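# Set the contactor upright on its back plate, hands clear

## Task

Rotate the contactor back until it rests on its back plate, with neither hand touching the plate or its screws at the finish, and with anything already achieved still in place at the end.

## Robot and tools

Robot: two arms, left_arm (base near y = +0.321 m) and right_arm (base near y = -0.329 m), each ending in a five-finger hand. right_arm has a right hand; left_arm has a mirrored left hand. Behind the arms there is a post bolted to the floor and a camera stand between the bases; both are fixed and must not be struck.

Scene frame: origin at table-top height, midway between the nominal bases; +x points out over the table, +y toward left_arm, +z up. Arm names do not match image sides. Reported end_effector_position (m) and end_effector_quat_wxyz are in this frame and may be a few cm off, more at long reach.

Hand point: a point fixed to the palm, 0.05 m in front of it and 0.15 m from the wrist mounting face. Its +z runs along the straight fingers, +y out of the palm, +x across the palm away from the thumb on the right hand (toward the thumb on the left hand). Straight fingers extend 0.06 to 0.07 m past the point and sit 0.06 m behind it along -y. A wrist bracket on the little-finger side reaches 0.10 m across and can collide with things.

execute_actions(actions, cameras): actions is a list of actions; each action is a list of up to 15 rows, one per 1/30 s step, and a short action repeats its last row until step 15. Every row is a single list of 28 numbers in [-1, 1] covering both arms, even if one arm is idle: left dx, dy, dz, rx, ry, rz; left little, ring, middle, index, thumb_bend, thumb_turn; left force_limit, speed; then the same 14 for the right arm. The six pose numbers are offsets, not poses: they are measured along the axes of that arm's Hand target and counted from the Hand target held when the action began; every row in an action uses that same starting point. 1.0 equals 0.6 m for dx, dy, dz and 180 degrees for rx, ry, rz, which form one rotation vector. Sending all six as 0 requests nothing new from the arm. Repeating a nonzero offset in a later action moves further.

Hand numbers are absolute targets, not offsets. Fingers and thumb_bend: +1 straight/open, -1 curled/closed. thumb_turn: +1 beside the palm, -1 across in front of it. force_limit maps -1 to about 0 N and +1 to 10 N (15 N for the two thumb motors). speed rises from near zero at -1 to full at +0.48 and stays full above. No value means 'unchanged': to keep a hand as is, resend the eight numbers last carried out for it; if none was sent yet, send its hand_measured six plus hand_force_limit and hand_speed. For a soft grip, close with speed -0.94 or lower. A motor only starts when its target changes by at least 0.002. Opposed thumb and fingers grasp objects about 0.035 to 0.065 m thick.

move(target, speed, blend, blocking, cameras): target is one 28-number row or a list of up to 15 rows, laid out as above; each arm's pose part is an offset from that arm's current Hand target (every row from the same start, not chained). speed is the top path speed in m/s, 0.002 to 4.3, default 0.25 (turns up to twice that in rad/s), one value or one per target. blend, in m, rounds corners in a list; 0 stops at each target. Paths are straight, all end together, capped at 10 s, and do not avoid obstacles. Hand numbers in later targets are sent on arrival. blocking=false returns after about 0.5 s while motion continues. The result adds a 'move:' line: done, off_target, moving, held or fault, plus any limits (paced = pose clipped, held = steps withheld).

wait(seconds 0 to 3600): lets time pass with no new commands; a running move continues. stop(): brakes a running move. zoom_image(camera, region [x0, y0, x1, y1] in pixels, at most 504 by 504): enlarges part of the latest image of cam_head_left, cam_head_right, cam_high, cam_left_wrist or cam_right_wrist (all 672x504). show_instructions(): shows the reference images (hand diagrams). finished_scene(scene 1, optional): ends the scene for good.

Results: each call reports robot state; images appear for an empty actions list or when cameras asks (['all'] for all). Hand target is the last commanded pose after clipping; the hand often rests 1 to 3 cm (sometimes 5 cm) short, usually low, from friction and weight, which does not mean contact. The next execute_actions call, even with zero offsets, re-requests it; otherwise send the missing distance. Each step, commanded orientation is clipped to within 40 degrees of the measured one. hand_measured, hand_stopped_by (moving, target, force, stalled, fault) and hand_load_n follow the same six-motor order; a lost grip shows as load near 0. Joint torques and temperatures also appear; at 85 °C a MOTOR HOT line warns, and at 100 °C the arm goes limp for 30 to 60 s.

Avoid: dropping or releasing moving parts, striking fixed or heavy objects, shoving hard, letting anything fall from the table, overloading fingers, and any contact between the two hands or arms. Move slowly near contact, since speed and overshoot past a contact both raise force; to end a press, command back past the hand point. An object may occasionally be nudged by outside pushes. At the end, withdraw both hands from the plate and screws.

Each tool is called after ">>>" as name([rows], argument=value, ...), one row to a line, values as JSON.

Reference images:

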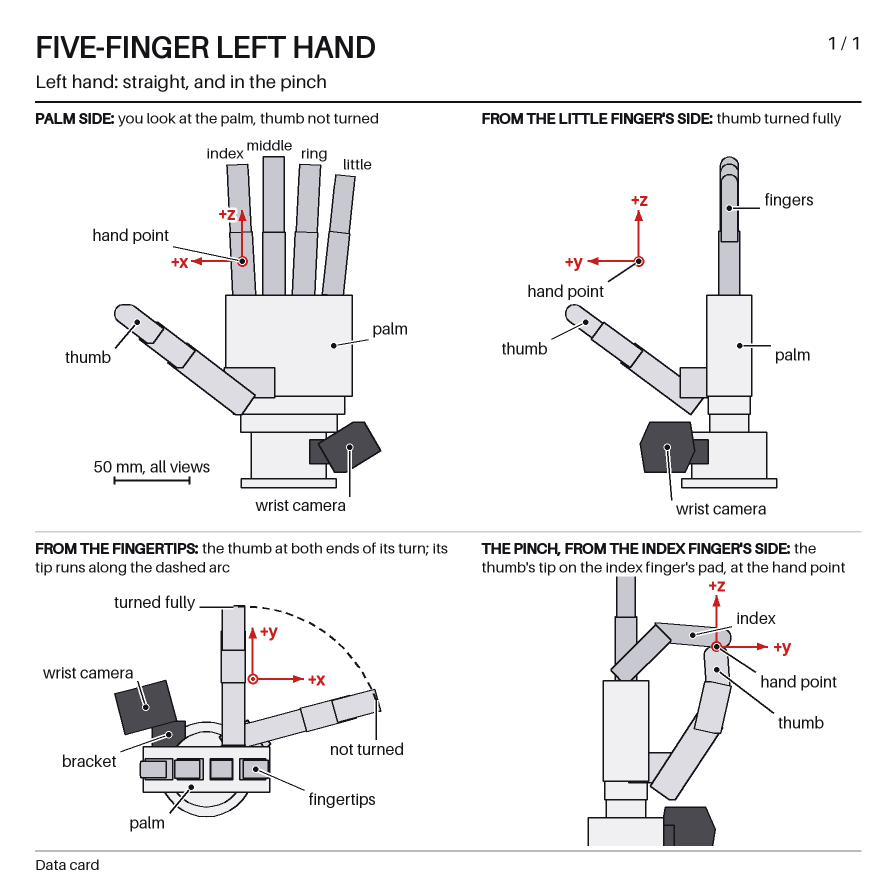

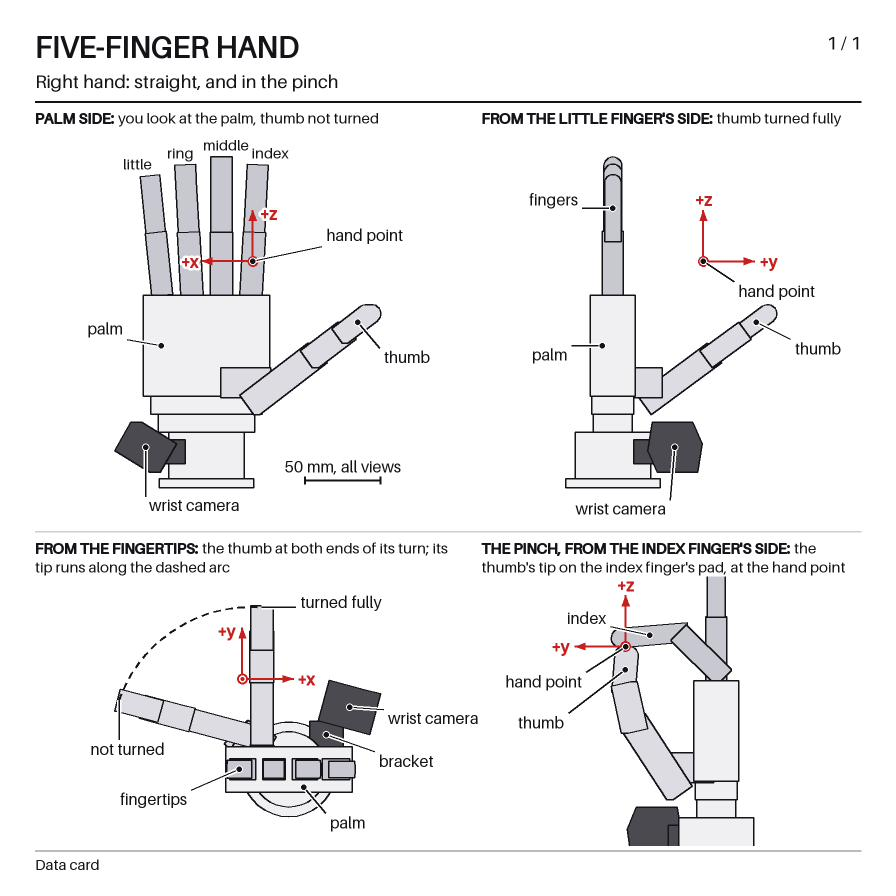

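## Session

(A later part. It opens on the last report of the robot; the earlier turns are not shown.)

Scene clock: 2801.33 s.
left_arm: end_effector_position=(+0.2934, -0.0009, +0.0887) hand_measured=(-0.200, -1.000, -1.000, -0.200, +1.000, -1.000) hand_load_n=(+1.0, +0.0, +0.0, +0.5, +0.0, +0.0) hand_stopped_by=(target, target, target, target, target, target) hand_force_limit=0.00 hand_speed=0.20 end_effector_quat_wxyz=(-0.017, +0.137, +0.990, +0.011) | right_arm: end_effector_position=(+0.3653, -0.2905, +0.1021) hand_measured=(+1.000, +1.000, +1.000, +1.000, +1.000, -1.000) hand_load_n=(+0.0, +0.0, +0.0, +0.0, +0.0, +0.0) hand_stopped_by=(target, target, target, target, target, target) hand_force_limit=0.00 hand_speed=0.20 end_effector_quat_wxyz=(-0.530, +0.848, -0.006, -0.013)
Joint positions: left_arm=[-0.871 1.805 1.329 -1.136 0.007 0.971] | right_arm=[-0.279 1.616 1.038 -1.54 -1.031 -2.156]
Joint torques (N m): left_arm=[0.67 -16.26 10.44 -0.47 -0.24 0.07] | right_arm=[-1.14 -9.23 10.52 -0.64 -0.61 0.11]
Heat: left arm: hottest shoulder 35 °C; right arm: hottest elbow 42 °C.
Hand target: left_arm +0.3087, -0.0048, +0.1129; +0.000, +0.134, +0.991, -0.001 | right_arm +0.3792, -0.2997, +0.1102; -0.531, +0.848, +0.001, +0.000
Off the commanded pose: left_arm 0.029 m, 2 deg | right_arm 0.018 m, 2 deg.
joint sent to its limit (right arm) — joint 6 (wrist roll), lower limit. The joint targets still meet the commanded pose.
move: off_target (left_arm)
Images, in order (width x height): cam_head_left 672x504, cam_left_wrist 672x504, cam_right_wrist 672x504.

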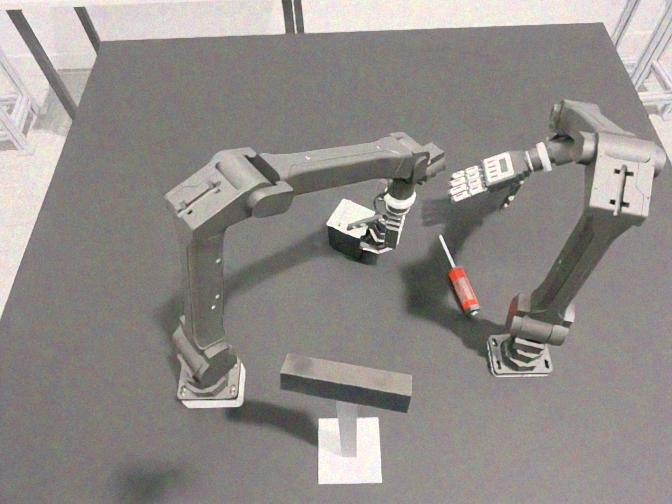

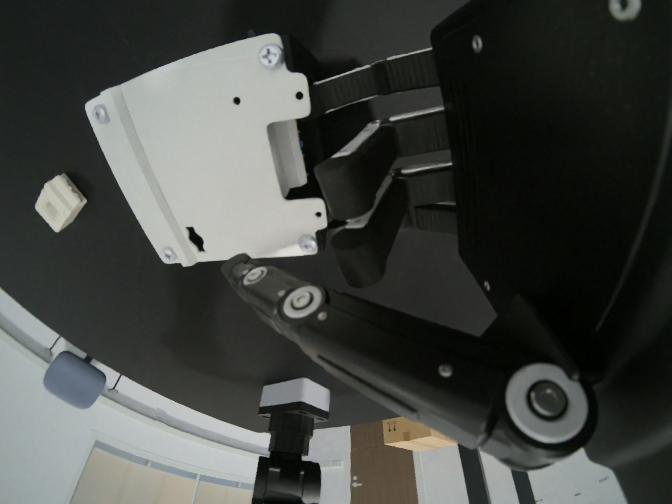

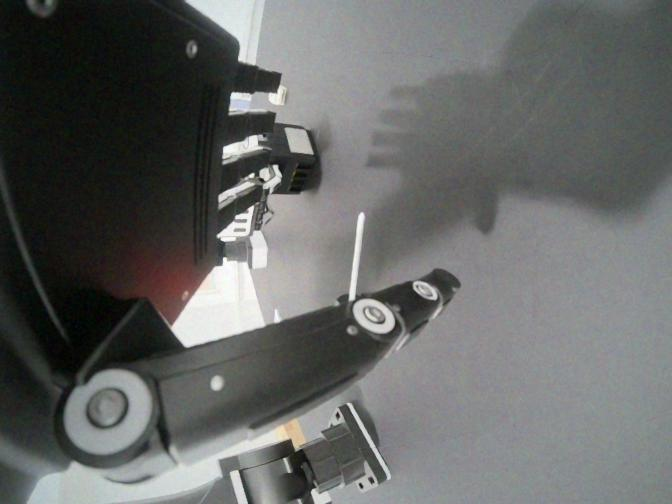

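>>> move([
  [0, 0, 0, 0, 0, 0, -0.2, -1, -1, -0.2, -0.2, -1, 0, -0.7, 0, 0, 0, 0, 0, 0, 1, 1, 1, 1, 1, -1, 0, 0.2],
], speed=0.05, cameras=["cam_right_wrist", "cam_head_left", "cam_left_wrist"])

>>> zoom_image(camera="cam_left_wrist", region=[150, 60, 400, 310])

>>> zoom_image(camera="cam_head_left", region=[310, 150, 430, 270])

Scene clock: 2816.40 s.
left_arm: end_effector_position=(+0.2928, -0.0002, +0.0915) hand_measured=(-0.200, -1.000, -1.000, -0.200, +0.466, -1.000) hand_load_n=(+1.0, +0.0, +0.0, +1.5, +7.0, +0.0) hand_stopped_by=(target, target, target, target, force, target) hand_force_limit=0.00 hand_speed=-0.70 end_effector_quat_wxyz=(-0.018, +0.137, +0.990, +0.011) | right_arm: end_effector_position=(+0.3653, -0.2905, +0.1021) hand_measured=(+1.000, +1.000, +1.000, +1.000, +1.000, -1.000) hand_load_n=(+0.0, +0.0, -0.5, +0.0, -0.5, +0.0) hand_stopped_by=(target, target, target, target, target, target) hand_force_limit=0.00 hand_speed=0.20 end_effector_quat_wxyz=(-0.530, +0.848, -0.006, -0.013)
Joint positions: left_arm=[-0.871 1.799 1.329 -1.142 0.007 0.971] | right_arm=[-0.279 1.616 1.038 -1.54 -1.031 -2.156]
Joint torques (N m): left_arm=[0.5 -15.5 10.5 -0.25 -0.27 0.08] | right_arm=[-1.14 -9.29 10.52 -0.64 -0.62 0.11]
Heat: left arm: hottest shoulder 35 °C; right arm: hottest elbow 42 °C.
Hand target: left_arm +0.3086, -0.0046, +0.1128; +0.000, +0.134, +0.991, -0.001 | right_arm +0.3792, -0.2997, +0.1102; -0.531, +0.848, +0.001, +0.000
Off the commanded pose: left_arm 0.027 m, 2 deg | right_arm 0.018 m, 2 deg.
joint sent to its limit (right arm) — joint 6 (wrist roll), lower limit. The joint targets still meet the commanded pose.
move: done
Images, in order (width x height): cam_head_left 672x504, cam_left_wrist 672x504, cam_right_wrist 672x504.

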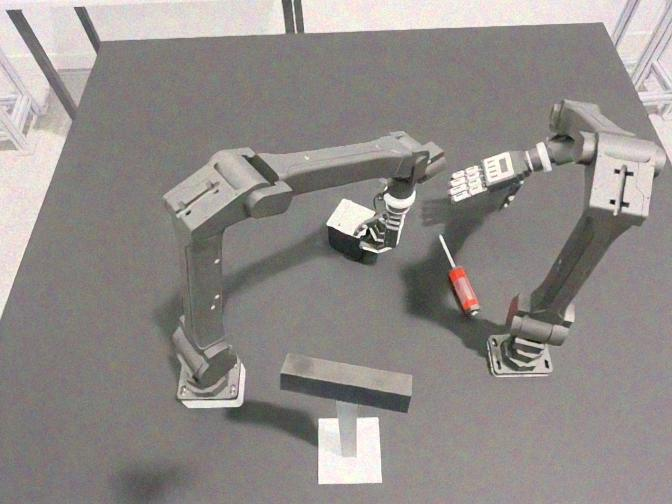

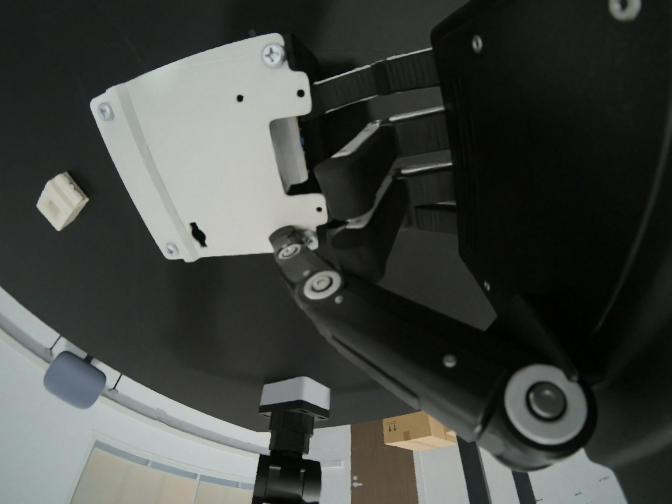

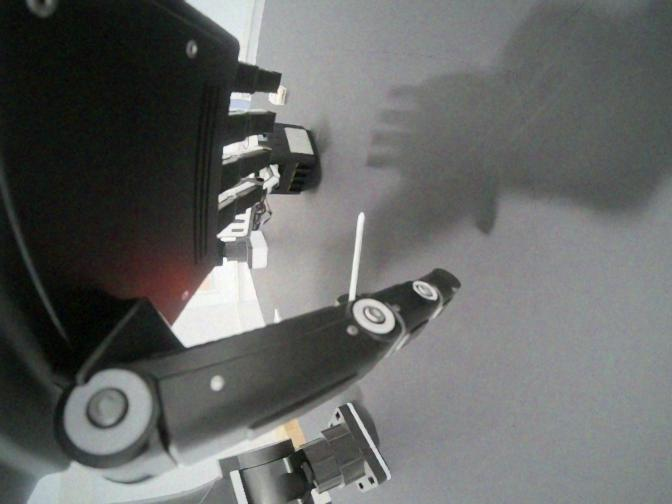

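Scaled by 2.016 from the camera's image (finer frame: 960x720).

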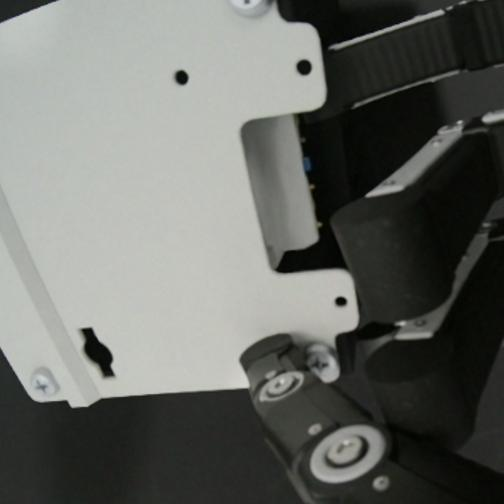

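Scaled by 4.200 from the camera's image (finer frame: 960x720).

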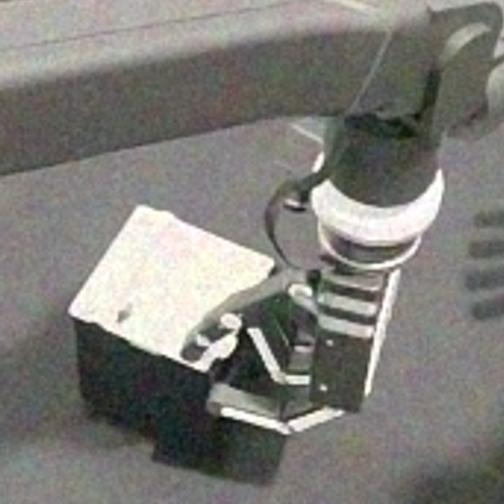

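>>> move([
  [0, 0, 0, 0, 0, 0, -0.2, -1, -1, -0.2, 0.9, -1, 0, 0.0, 0, 0, 0, 0, 0, 0, 1, 1, 1, 1, 1, -1, 0, 0.2],
  [0, -0.02, 0.0083, 0, 0, 0, -0.2, -1, -1, -0.2, 0.9, -1, 0, 0.0, 0, 0, 0, 0, 0, 0, 1, 1, 1, 1, 1, -1, 0, 0.2],
], speed=0.05, cameras=["cam_right_wrist", "cam_head_left", "cam_left_wrist"])

>>> zoom_image(camera="cam_left_wrist", region=[150, 60, 400, 310])

>>> zoom_image(camera="cam_head_left", region=[310, 150, 430, 270])

Scene clock: 2837.77 s.
left_arm: end_effector_position=(+0.2960, -0.0034, +0.0948) hand_measured=(-0.200, -1.000, -1.000, -0.200, +0.900, -1.000) hand_load_n=(+0.0, +0.0, +0.0, +0.0, -0.5, +0.0) hand_stopped_by=(target, target, target, target, target, target) hand_force_limit=0.00 hand_speed=0.00 end_effector_quat_wxyz=(-0.013, +0.137, +0.990, +0.009) | right_arm: end_effector_position=(+0.3653, -0.2905, +0.1021) hand_measured=(+1.000, +1.000, +1.000, +1.000, +1.000, -1.000) hand_load_n=(+0.0, +0.0, +0.0, +0.0, +0.0, +0.0) hand_stopped_by=(target, target, target, target, target, target) hand_force_limit=0.00 hand_speed=0.20 end_effector_quat_wxyz=(-0.530, +0.848, -0.006, -0.013)
Joint positions: left_arm=[-0.871 1.799 1.341 -1.144 0.005 0.971] | right_arm=[-0.279 1.616 1.038 -1.54 -1.031 -2.156]
Joint torques (N m): left_arm=[-0.79 -13.92 11.02 0.03 -0.12 -0.09] | right_arm=[-1.2 -9.29 10.52 -0.64 -0.62 0.11]
Heat: left arm: hottest shoulder 36 °C; right arm: hottest elbow 42 °C.
Hand target: left_arm +0.3054, -0.0162, +0.1078; +0.000, +0.134, +0.991, -0.001 | right_arm +0.3792, -0.2997, +0.1102; -0.531, +0.848, +0.001, +0.000
Off the commanded pose: left_arm 0.021 m, 2 deg | right_arm 0.018 m, 2 deg.
joint sent to its limit (right arm) — joint 6 (wrist roll), lower limit. The joint targets still meet the commanded pose.
move: off_target (left_arm)
Images, in order (width x height): cam_head_left 672x504, cam_left_wrist 672x504, cam_right_wrist 672x504.

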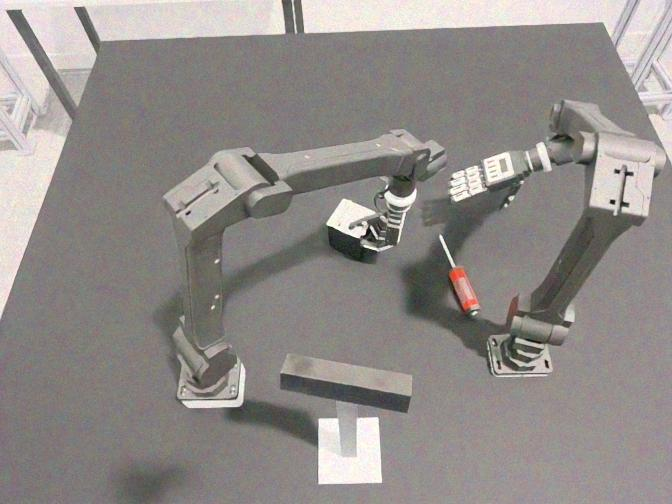

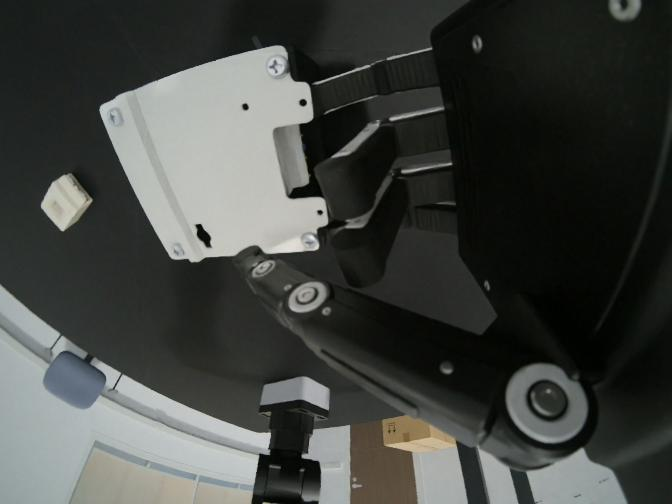

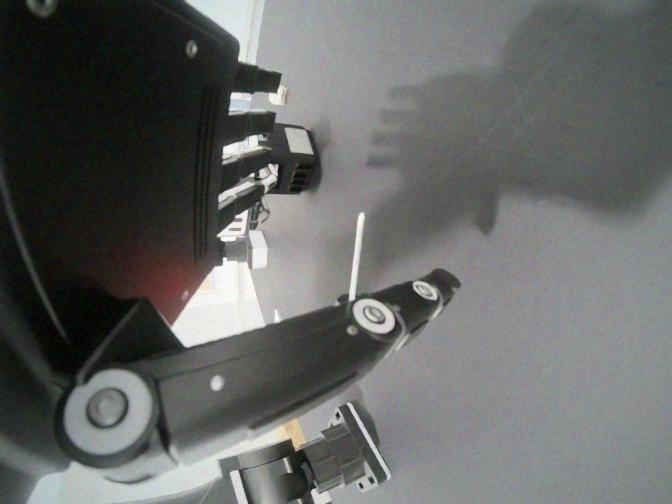

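Scaled by 2.016 from the camera's image (finer frame: 960x720).

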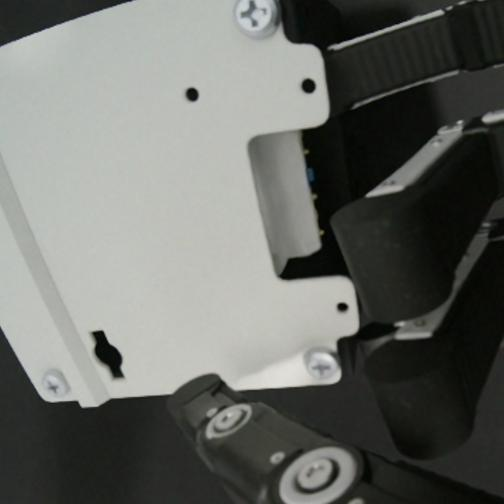

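Scaled by 4.200 from the camera's image (finer frame: 960x720).

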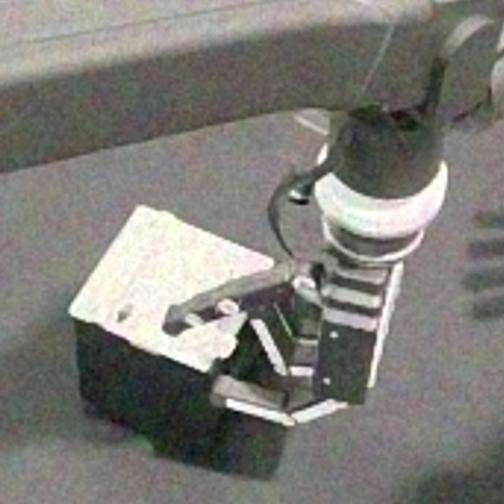

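>>> move([
  [0.0, -0.04, -0.005, 0, 0, 0, -0.2, -1, -1, -0.2, 0.9, -1, 0, 0.0, 0, 0, 0, 0, 0, 0, 1, 1, 1, 1, 1, -1, 0, 0.2],
], speed=0.08, cameras=["cam_right_wrist", "cam_head_left", "cam_left_wrist"])

>>> zoom_image(camera="cam_left_wrist", region=[150, 60, 400, 310])

>>> zoom_image(camera="cam_head_left", region=[310, 150, 430, 270])

>>> zoom_image(camera="cam_right_wrist", region=[200, 80, 360, 240])

Scene clock: 2855.23 s.
left_arm: end_effector_position=(+0.2932, -0.0279, +0.1051) hand_measured=(-0.200, -1.000, -1.000, -0.200, +0.900, -1.000) hand_load_n=(+0.0, +0.0, +0.0, +0.0, +0.0, +0.0) hand_stopped_by=(target, target, target, target, target, target) hand_force_limit=0.00 hand_speed=0.00 end_effector_quat_wxyz=(-0.005, +0.140, +0.990, +0.002) | right_arm: end_effector_position=(+0.3653, -0.2905, +0.1021) hand_measured=(+1.000, +1.000, +1.000, +1.000, +1.000, -1.000) hand_load_n=(+0.0, +0.0, +0.0, +0.0, +0.0, +0.0) hand_stopped_by=(target, target, target, target, target, target) hand_force_limit=0.00 hand_speed=0.20 end_effector_quat_wxyz=(-0.530, +0.848, -0.006, -0.013)
Joint positions: left_arm=[-0.906 1.813 1.395 -1.162 0.004 0.942] | right_arm=[-0.279 1.616 1.038 -1.54 -1.031 -2.156]
Joint torques (N m): left_arm=[-0.91 -12.86 11.1 0.01 -0.1 -0.16] | right_arm=[-1.14 -9.23 10.51 -0.64 -0.62 0.11]
Heat: left arm: hottest shoulder 36 °C; right arm: hottest elbow 42 °C.
Hand target: left_arm +0.2991, -0.0393, +0.1109; +0.000, +0.134, +0.991, -0.001 | right_arm +0.3792, -0.2997, +0.1102; -0.531, +0.848, +0.001, +0.000
Off the commanded pose: left_arm 0.014 m, 1 deg | right_arm 0.018 m, 2 deg.
joint sent to its limit (right arm) — joint 6 (wrist roll), lower limit. The joint targets still meet the commanded pose.
move: off_target (left_arm)
Images, in order (width x height): cam_head_left 672x504, cam_left_wrist 672x504, cam_right_wrist 672x504.

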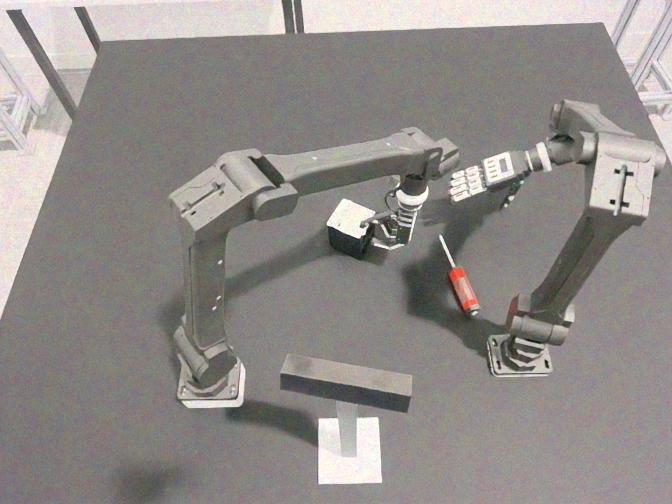

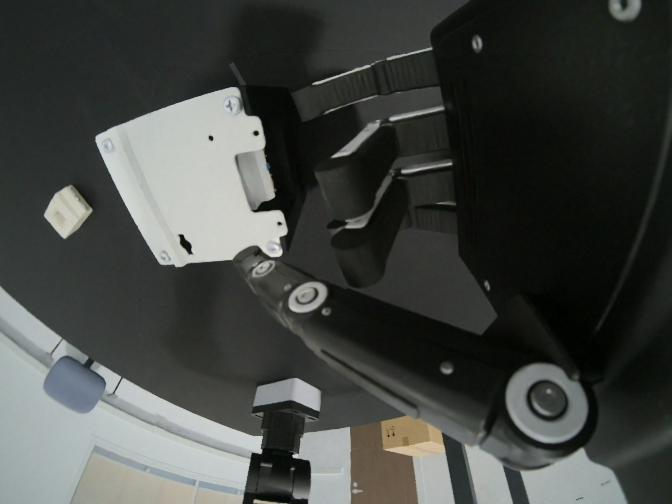

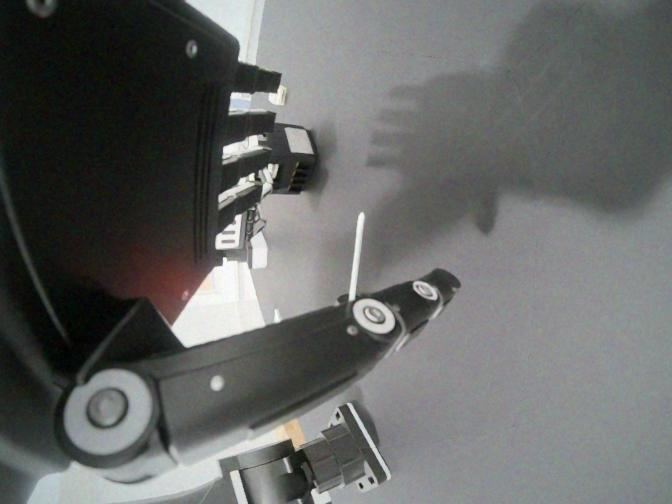

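Scaled by 2.016 from the camera's image (finer frame: 960x720).

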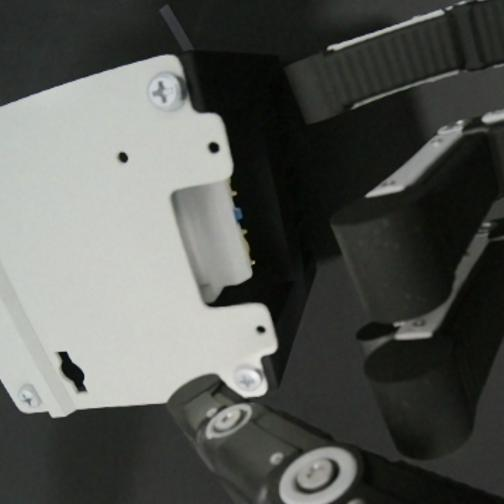

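Scaled by 4.200 from the camera's image (finer frame: 960x720).

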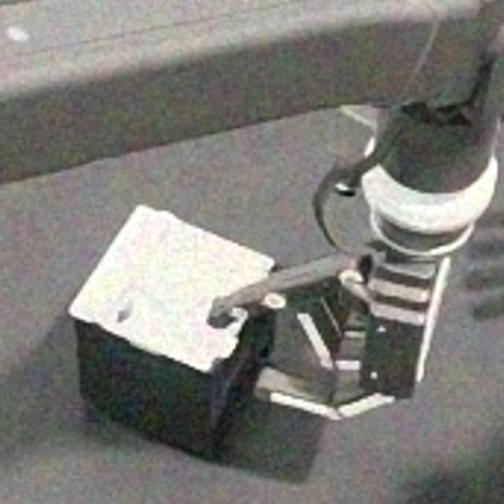

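Scaled by 3.150 from the camera's image (finer frame: 960x720).

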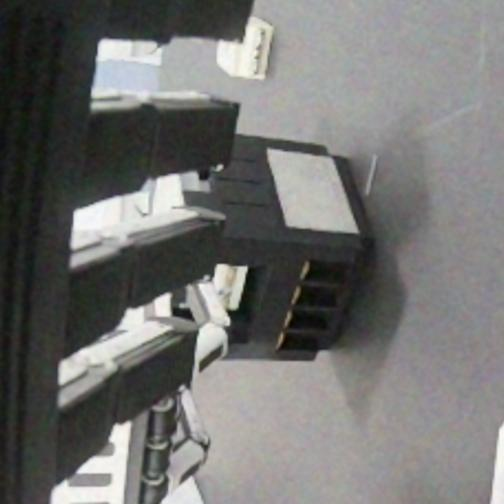

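>>> move([
  [-0.003, 0.02, 0.025, 0, 0, 0, -0.2, -1, -1, -0.2, 0.9, -1, 0, 0.0, 0, 0, 0, 0, 0, 0, 1, 1, 1, 1, 1, -1, 0, 0.2],
  [-0.003, 0.0535, 0.025, 0, 0, 0, -0.2, -1, -1, -0.2, 0.9, -1, 0, 0.0, 0, 0, 0, 0, 0, 0, 1, 1, 1, 1, 1, -1, 0, 0.2],
], speed=0.05, cameras=["cam_right_wrist", "cam_head_left", "cam_left_wrist"])

>>> zoom_image(camera="cam_left_wrist", region=[150, 60, 400, 310])

>>> zoom_image(camera="cam_head_left", region=[330, 190, 410, 270])

Scene clock: 2906.00 s.
left_arm: end_effector_position=(+0.3029, -0.0132, +0.0939) hand_measured=(-0.200, -1.000, -1.000, -0.200, +0.900, -1.000) hand_load_n=(+0.0, +0.0, +0.0, +0.0, +0.0, +0.0) hand_stopped_by=(target, target, target, target, target, target) hand_force_limit=0.00 hand_speed=0.00 end_effector_quat_wxyz=(-0.007, +0.134, +0.991, +0.002) | right_arm: end_effector_position=(+0.3653, -0.2905, +0.1021) hand_measured=(+1.000, +1.000, +1.000, +1.000, +1.000, -1.000) hand_load_n=(+0.0, +0.0, +0.0, +0.0, +0.0, +0.0) hand_stopped_by=(target, target, target, target, target, target) hand_force_limit=0.00 hand_speed=0.20 end_effector_quat_wxyz=(-0.530, +0.848, -0.006, -0.013)
Joint positions: left_arm=[-0.872 1.815 1.365 -1.133 0.006 0.963] | right_arm=[-0.279 1.616 1.038 -1.54 -1.031 -2.156]
Joint torques (N m): left_arm=[0.44 -14.97 6.84 0.92 -0.2 0.1] | right_arm=[-1.14 -9.23 10.51 -0.65 -0.62 0.11]
Heat: left arm: hottest elbow 38 °C; right arm: hottest elbow 42 °C.
Hand target: left_arm +0.3094, -0.0090, +0.0959; +0.000, +0.134, +0.991, -0.001 | right_arm +0.3792, -0.2997, +0.1102; -0.531, +0.848, +0.001, +0.000
Off the commanded pose: left_arm 0.008 m, 1 deg | right_arm 0.018 m, 2 deg.
joint sent to its limit (right arm) — joint 6 (wrist roll), lower limit. The joint targets still meet the commanded pose.
move: done
Images, in order (width x height): cam_head_left 672x504, cam_left_wrist 672x504, cam_right_wrist 672x504.

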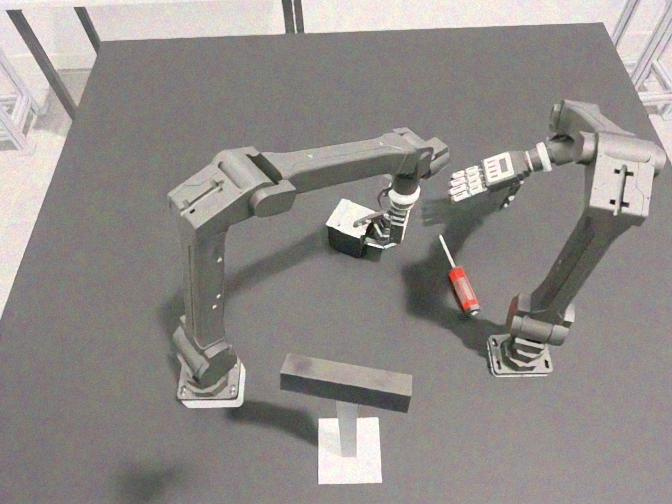

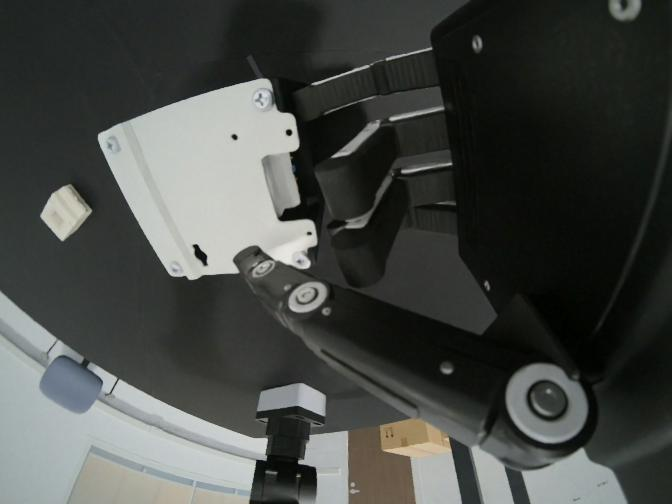

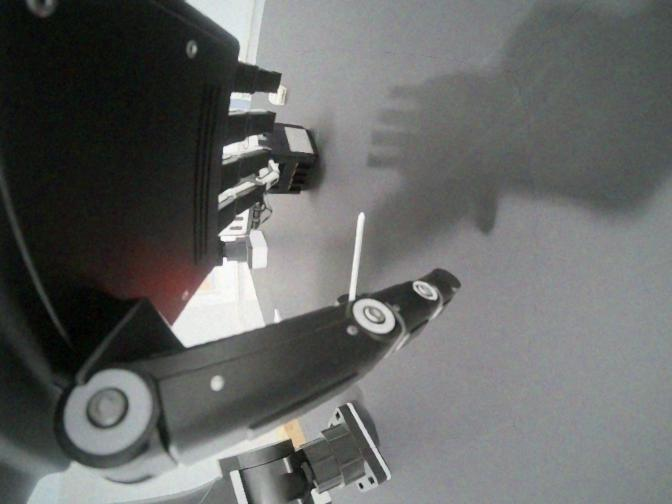

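Scaled by 2.016 from the camera's image (finer frame: 960x720).

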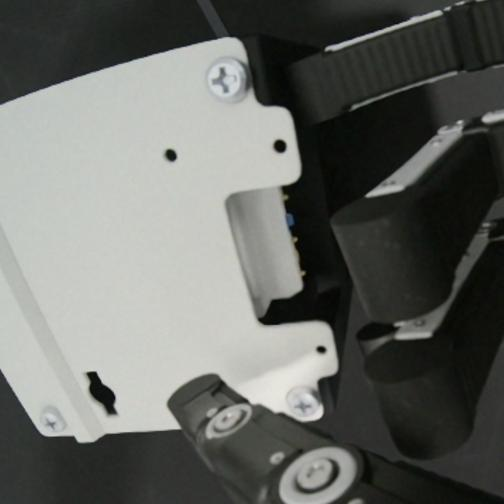

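Scaled by 6.300 from the camera's image (finer frame: 960x720).

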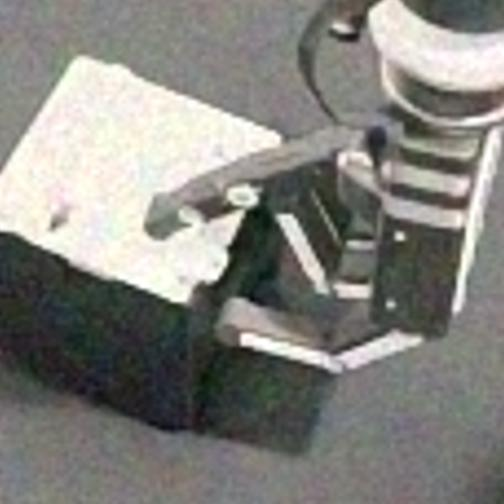

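>>> move([
  [-0.0, 0.0133, 0.0, 0, 0, 0, -0.2, -1, -1, -0.2, 0.9, -1, 0, 0.0, 0, 0, 0, 0, 0, 0, 1, 1, 1, 1, 1, -1, 0, 0.2],
], speed=0.04, cameras=["cam_head_left", "cam_left_wrist"])

>>> zoom_image(camera="cam_head_left", region=[330, 190, 410, 270])

>>> zoom_image(camera="cam_left_wrist", region=[150, 60, 400, 310])

Scene clock: 2926.33 s.
left_arm: end_effector_position=(+0.3043, -0.0096, +0.0908) hand_measured=(-0.200, -1.000, -1.000, -0.200, +0.900, -1.000) hand_load_n=(-0.5, +0.0, +0.0, +0.0, +0.0, +0.0) hand_stopped_by=(target, target, target, target, target, target) hand_force_limit=0.00 hand_speed=0.00 end_effector_quat_wxyz=(-0.007, +0.140, +0.990, +0.002) | right_arm: end_effector_position=(+0.3653, -0.2905, +0.1021) hand_measured=(+1.000, +1.000, +1.000, +1.000, +1.000, -1.000) hand_load_n=(+0.0, +0.0, +0.0, +0.0, +0.0, +0.0) hand_stopped_by=(target, target, target, target, target, target) hand_force_limit=0.00 hand_speed=0.20 end_effector_quat_wxyz=(-0.530, +0.848, -0.006, -0.013)
Joint positions: left_arm=[-0.866 1.814 1.354 -1.124 0.007 0.98] | right_arm=[-0.279 1.616 1.038 -1.54 -1.031 -2.156]
Joint torques (N m): left_arm=[0.85 -15.74 6.46 0.79 -0.26 0.06] | right_arm=[-1.14 -9.23 10.52 -0.64 -0.62 0.11]
Heat: left arm: hottest elbow 37 °C; right arm: hottest elbow 42 °C.
Hand target: left_arm +0.3114, -0.0013, +0.0958; +0.000, +0.134, +0.991, -0.001 | right_arm +0.3792, -0.2997, +0.1102; -0.531, +0.848, +0.001, +0.000
Off the commanded pose: left_arm 0.012 m, 1 deg | right_arm 0.018 m, 2 deg.
joint sent to its limit (right arm) — joint 6 (wrist roll), lower limit. The joint targets still meet the commanded pose.
move: off_target (left_arm)

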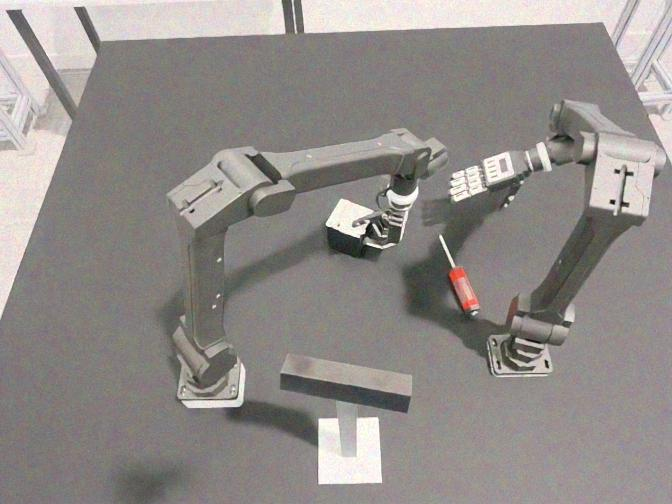

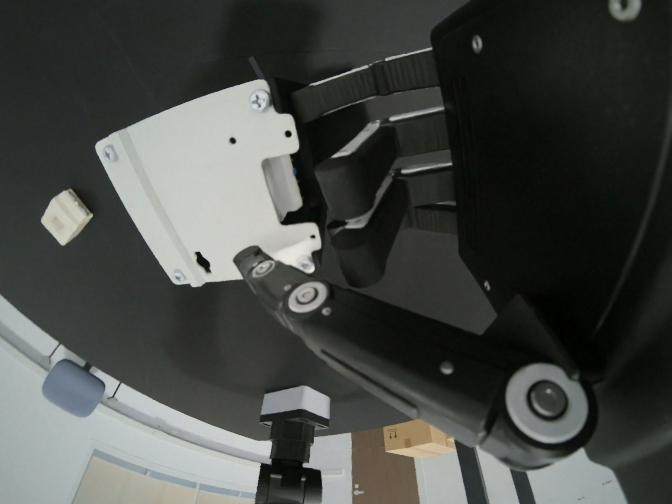

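Scaled by 6.300 from the camera's image (finer frame: 960x720).

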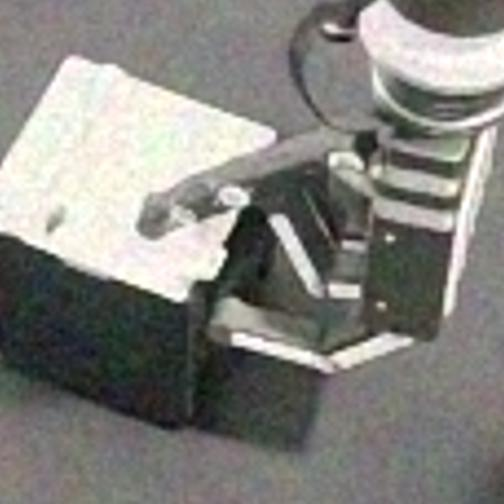

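Scaled by 2.016 from the camera's image (finer frame: 960x720).

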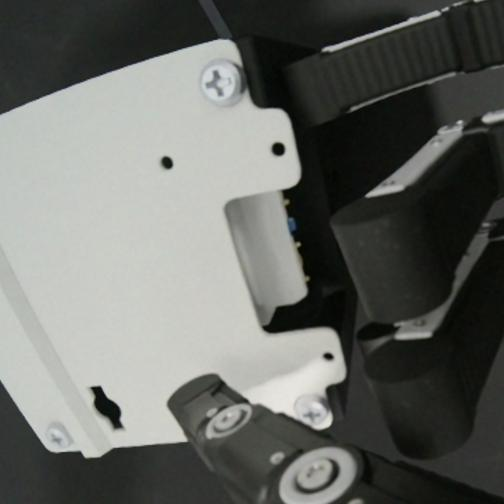

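>>> move([
  [0.008, -0.01, -0.004, 0, 0, 0, -0.2, -1, -1, -0.2, 0.9, -1, 0, 0.0, 0, 0, 0, 0, 0, 0, 1, 1, 1, 1, 1, -1, 0, 0.2],
  [0.016, 0.011, -0.004, 0, 0, 0, -0.2, -1, -1, -0.2, 0.9, -1, 0, 0.0, 0, 0, 0, 0, 0, 0, 1, 1, 1, 1, 1, -1, 0, 0.2],
], speed=0.05, cameras=["cam_head_left", "cam_left_wrist"])

>>> zoom_image(camera="cam_head_left", region=[330, 190, 410, 270])

>>> zoom_image(camera="cam_left_wrist", region=[150, 60, 400, 310])

Scene clock: 2948.63 s.
left_arm: end_effector_position=(+0.2990, -0.0024, +0.0934) hand_measured=(-0.200, -1.000, -1.000, -0.200, +0.900, -1.000) hand_load_n=(+0.0, +0.0, +0.0, +0.0, +0.0, +0.0) hand_stopped_by=(target, target, target, target, target, target) hand_force_limit=0.00 hand_speed=0.00 end_effector_quat_wxyz=(-0.005, +0.143, +0.990, -0.001) | right_arm: end_effector_position=(+0.3653, -0.2905, +0.1021) hand_measured=(+1.000, +1.000, +1.000, +1.000, +1.000, -1.000) hand_load_n=(+0.0, +0.0, +0.0, +0.0, +0.0, +0.5) hand_stopped_by=(target, target, target, target, target, target) hand_force_limit=0.00 hand_speed=0.20 end_effector_quat_wxyz=(-0.530, +0.848, -0.006, -0.013)
Joint positions: left_arm=[-0.866 1.785 1.321 -1.113 0.007 0.988] | right_arm=[-0.279 1.616 1.038 -1.54 -1.031 -2.156]
Joint torques (N m): left_arm=[0.91 -15.33 6.24 0.57 -0.25 0] | right_arm=[-1.14 -9.23 10.52 -0.65 -0.62 0.11]
Heat: left arm: hottest elbow 36 °C; right arm: hottest elbow 42 °C.
Hand target: left_arm +0.3039, +0.0077, +0.0982; +0.000, +0.135, +0.991, -0.001 | right_arm +0.3792, -0.2997, +0.1102; -0.531, +0.848, +0.001, +0.000
Off the commanded pose: left_arm 0.012 m, 1 deg | right_arm 0.018 m, 2 deg.
joint sent to its limit (right arm) — joint 6 (wrist roll), lower limit. The joint targets still meet the commanded pose.
move: off_target (left_arm)

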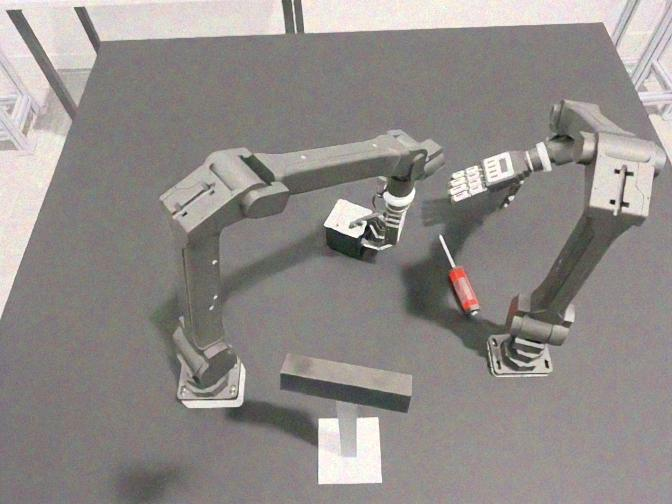

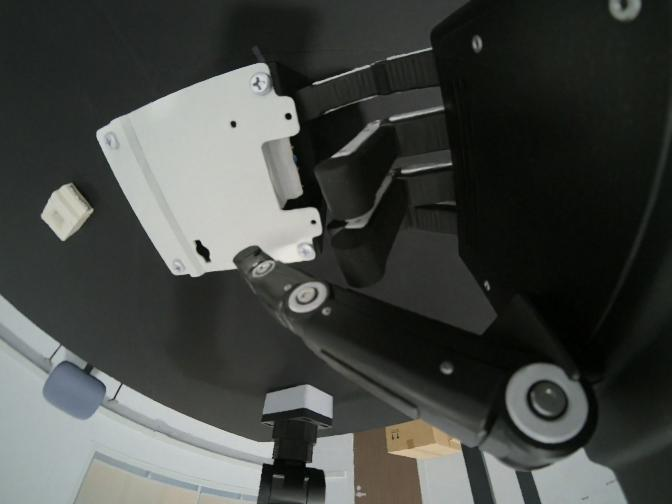

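Scaled by 6.300 from the camera's image (finer frame: 960x720).

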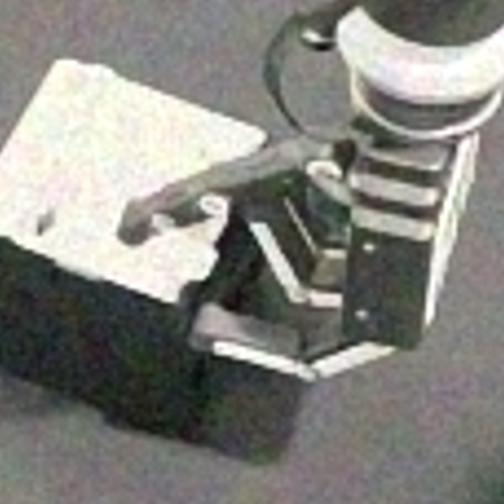

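Scaled by 2.016 from the camera's image (finer frame: 960x720).

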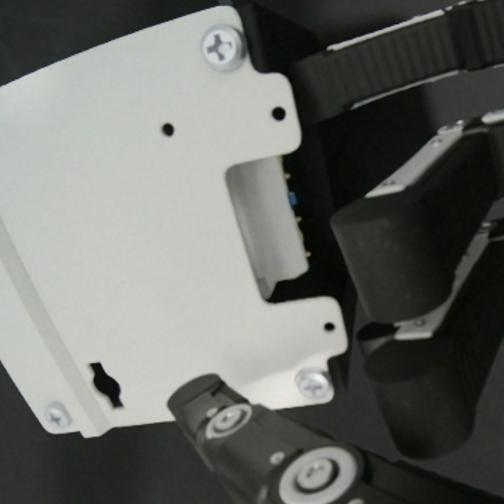

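>>> move([
  [0, 0, -0.012, 0, 0, 0, -0.2, -1, -1, -0.2, 0.9, -1, 0, 0.0, 0, 0, 0, 0, 0, 0, 1, 1, 1, 1, 1, -1, 0, 0.2],
  [0, 0, -0.012, 0, 0, 0, -0.2, -1, -1, -0.2, -0.2, -1, 0, -0.7, 0, 0, 0, 0, 0, 0, 1, 1, 1, 1, 1, -1, 0, 0.2],
], speed=0.05, cameras=["cam_head_left", "cam_left_wrist"])

>>> zoom_image(camera="cam_head_left", region=[330, 190, 410, 270])

>>> zoom_image(camera="cam_left_wrist", region=[150, 60, 400, 310])

Scene clock: 2966.70 s.
left_arm: end_effector_position=(+0.2994, -0.0024, +0.0944) hand_measured=(-0.200, -1.000, -1.000, -0.200, +0.452, -1.000) hand_load_n=(+1.5, +0.0, +0.0, +0.0, +8.0, +0.0) hand_stopped_by=(target, target, target, target, force, target) hand_force_limit=0.00 hand_speed=-0.70 end_effector_quat_wxyz=(-0.004, +0.143, +0.990, -0.002) | right_arm: end_effector_position=(+0.3653, -0.2905, +0.1021) hand_measured=(+1.000, +1.000, +1.000, +1.000, +1.000, -1.000) hand_load_n=(-0.5, +0.0, +0.0, -0.5, +0.0, +0.0) hand_stopped_by=(target, target, target, target, target, target) hand_force_limit=0.00 hand_speed=0.20 end_effector_quat_wxyz=(-0.530, +0.848, -0.006, -0.013)
Joint positions: left_arm=[-0.865 1.783 1.321 -1.113 0.007 0.988] | right_arm=[-0.279 1.616 1.038 -1.54 -1.031 -2.156]
Joint torques (N m): left_arm=[0.91 -15.79 7.05 -0.17 -0.26 0.01] | right_arm=[-1.14 -9.29 10.52 -0.62 -0.62 0.1]
Heat: left arm: hottest elbow 36 °C; right arm: hottest elbow 42 °C.
Hand target: left_arm +0.3040, +0.0078, +0.1054; +0.000, +0.134, +0.991, -0.001 | right_arm +0.3792, -0.2997, +0.1102; -0.531, +0.848, +0.001, +0.000
Off the commanded pose: left_arm 0.016 m, 1 deg | right_arm 0.018 m, 2 deg.
joint sent to its limit (right arm) — joint 6 (wrist roll), lower limit. The joint targets still meet the commanded pose.
move: off_target (left_arm); target 2's new numbers were sent with left_arm's hand 0.016 m and 1 deg from that target

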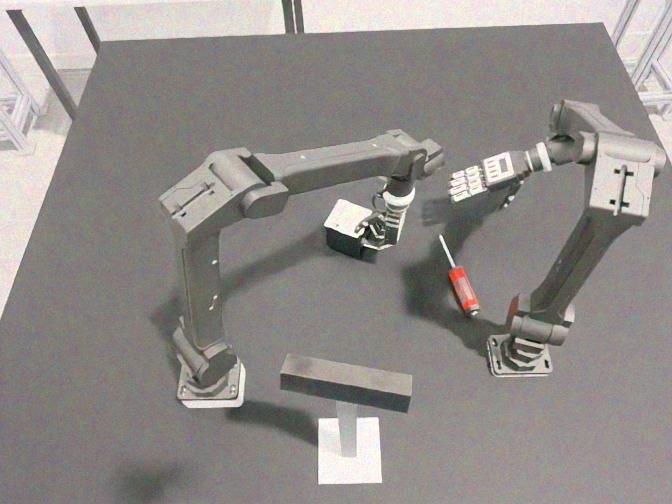

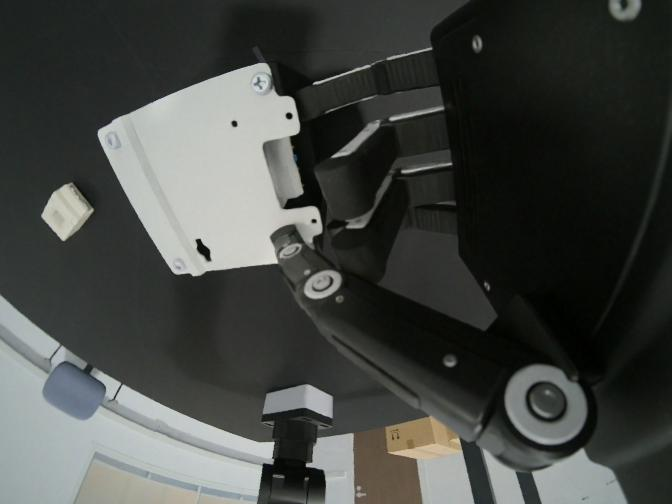

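Scaled by 6.300 from the camera's image (finer frame: 960x720).

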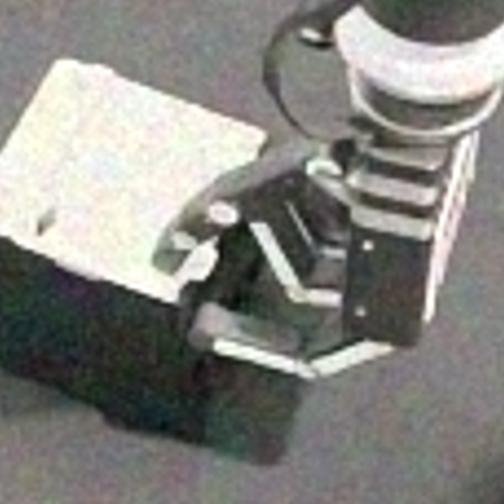

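Scaled by 2.016 from the camera's image (finer frame: 960x720).

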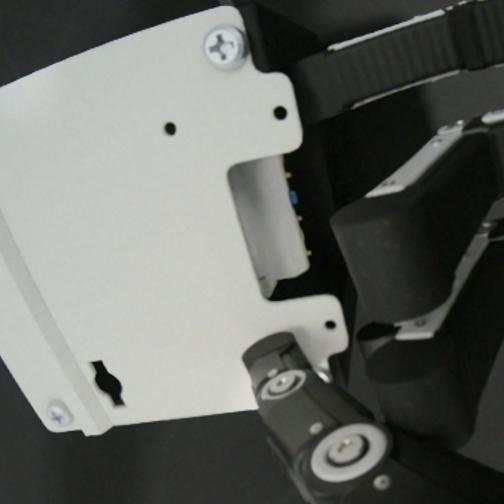

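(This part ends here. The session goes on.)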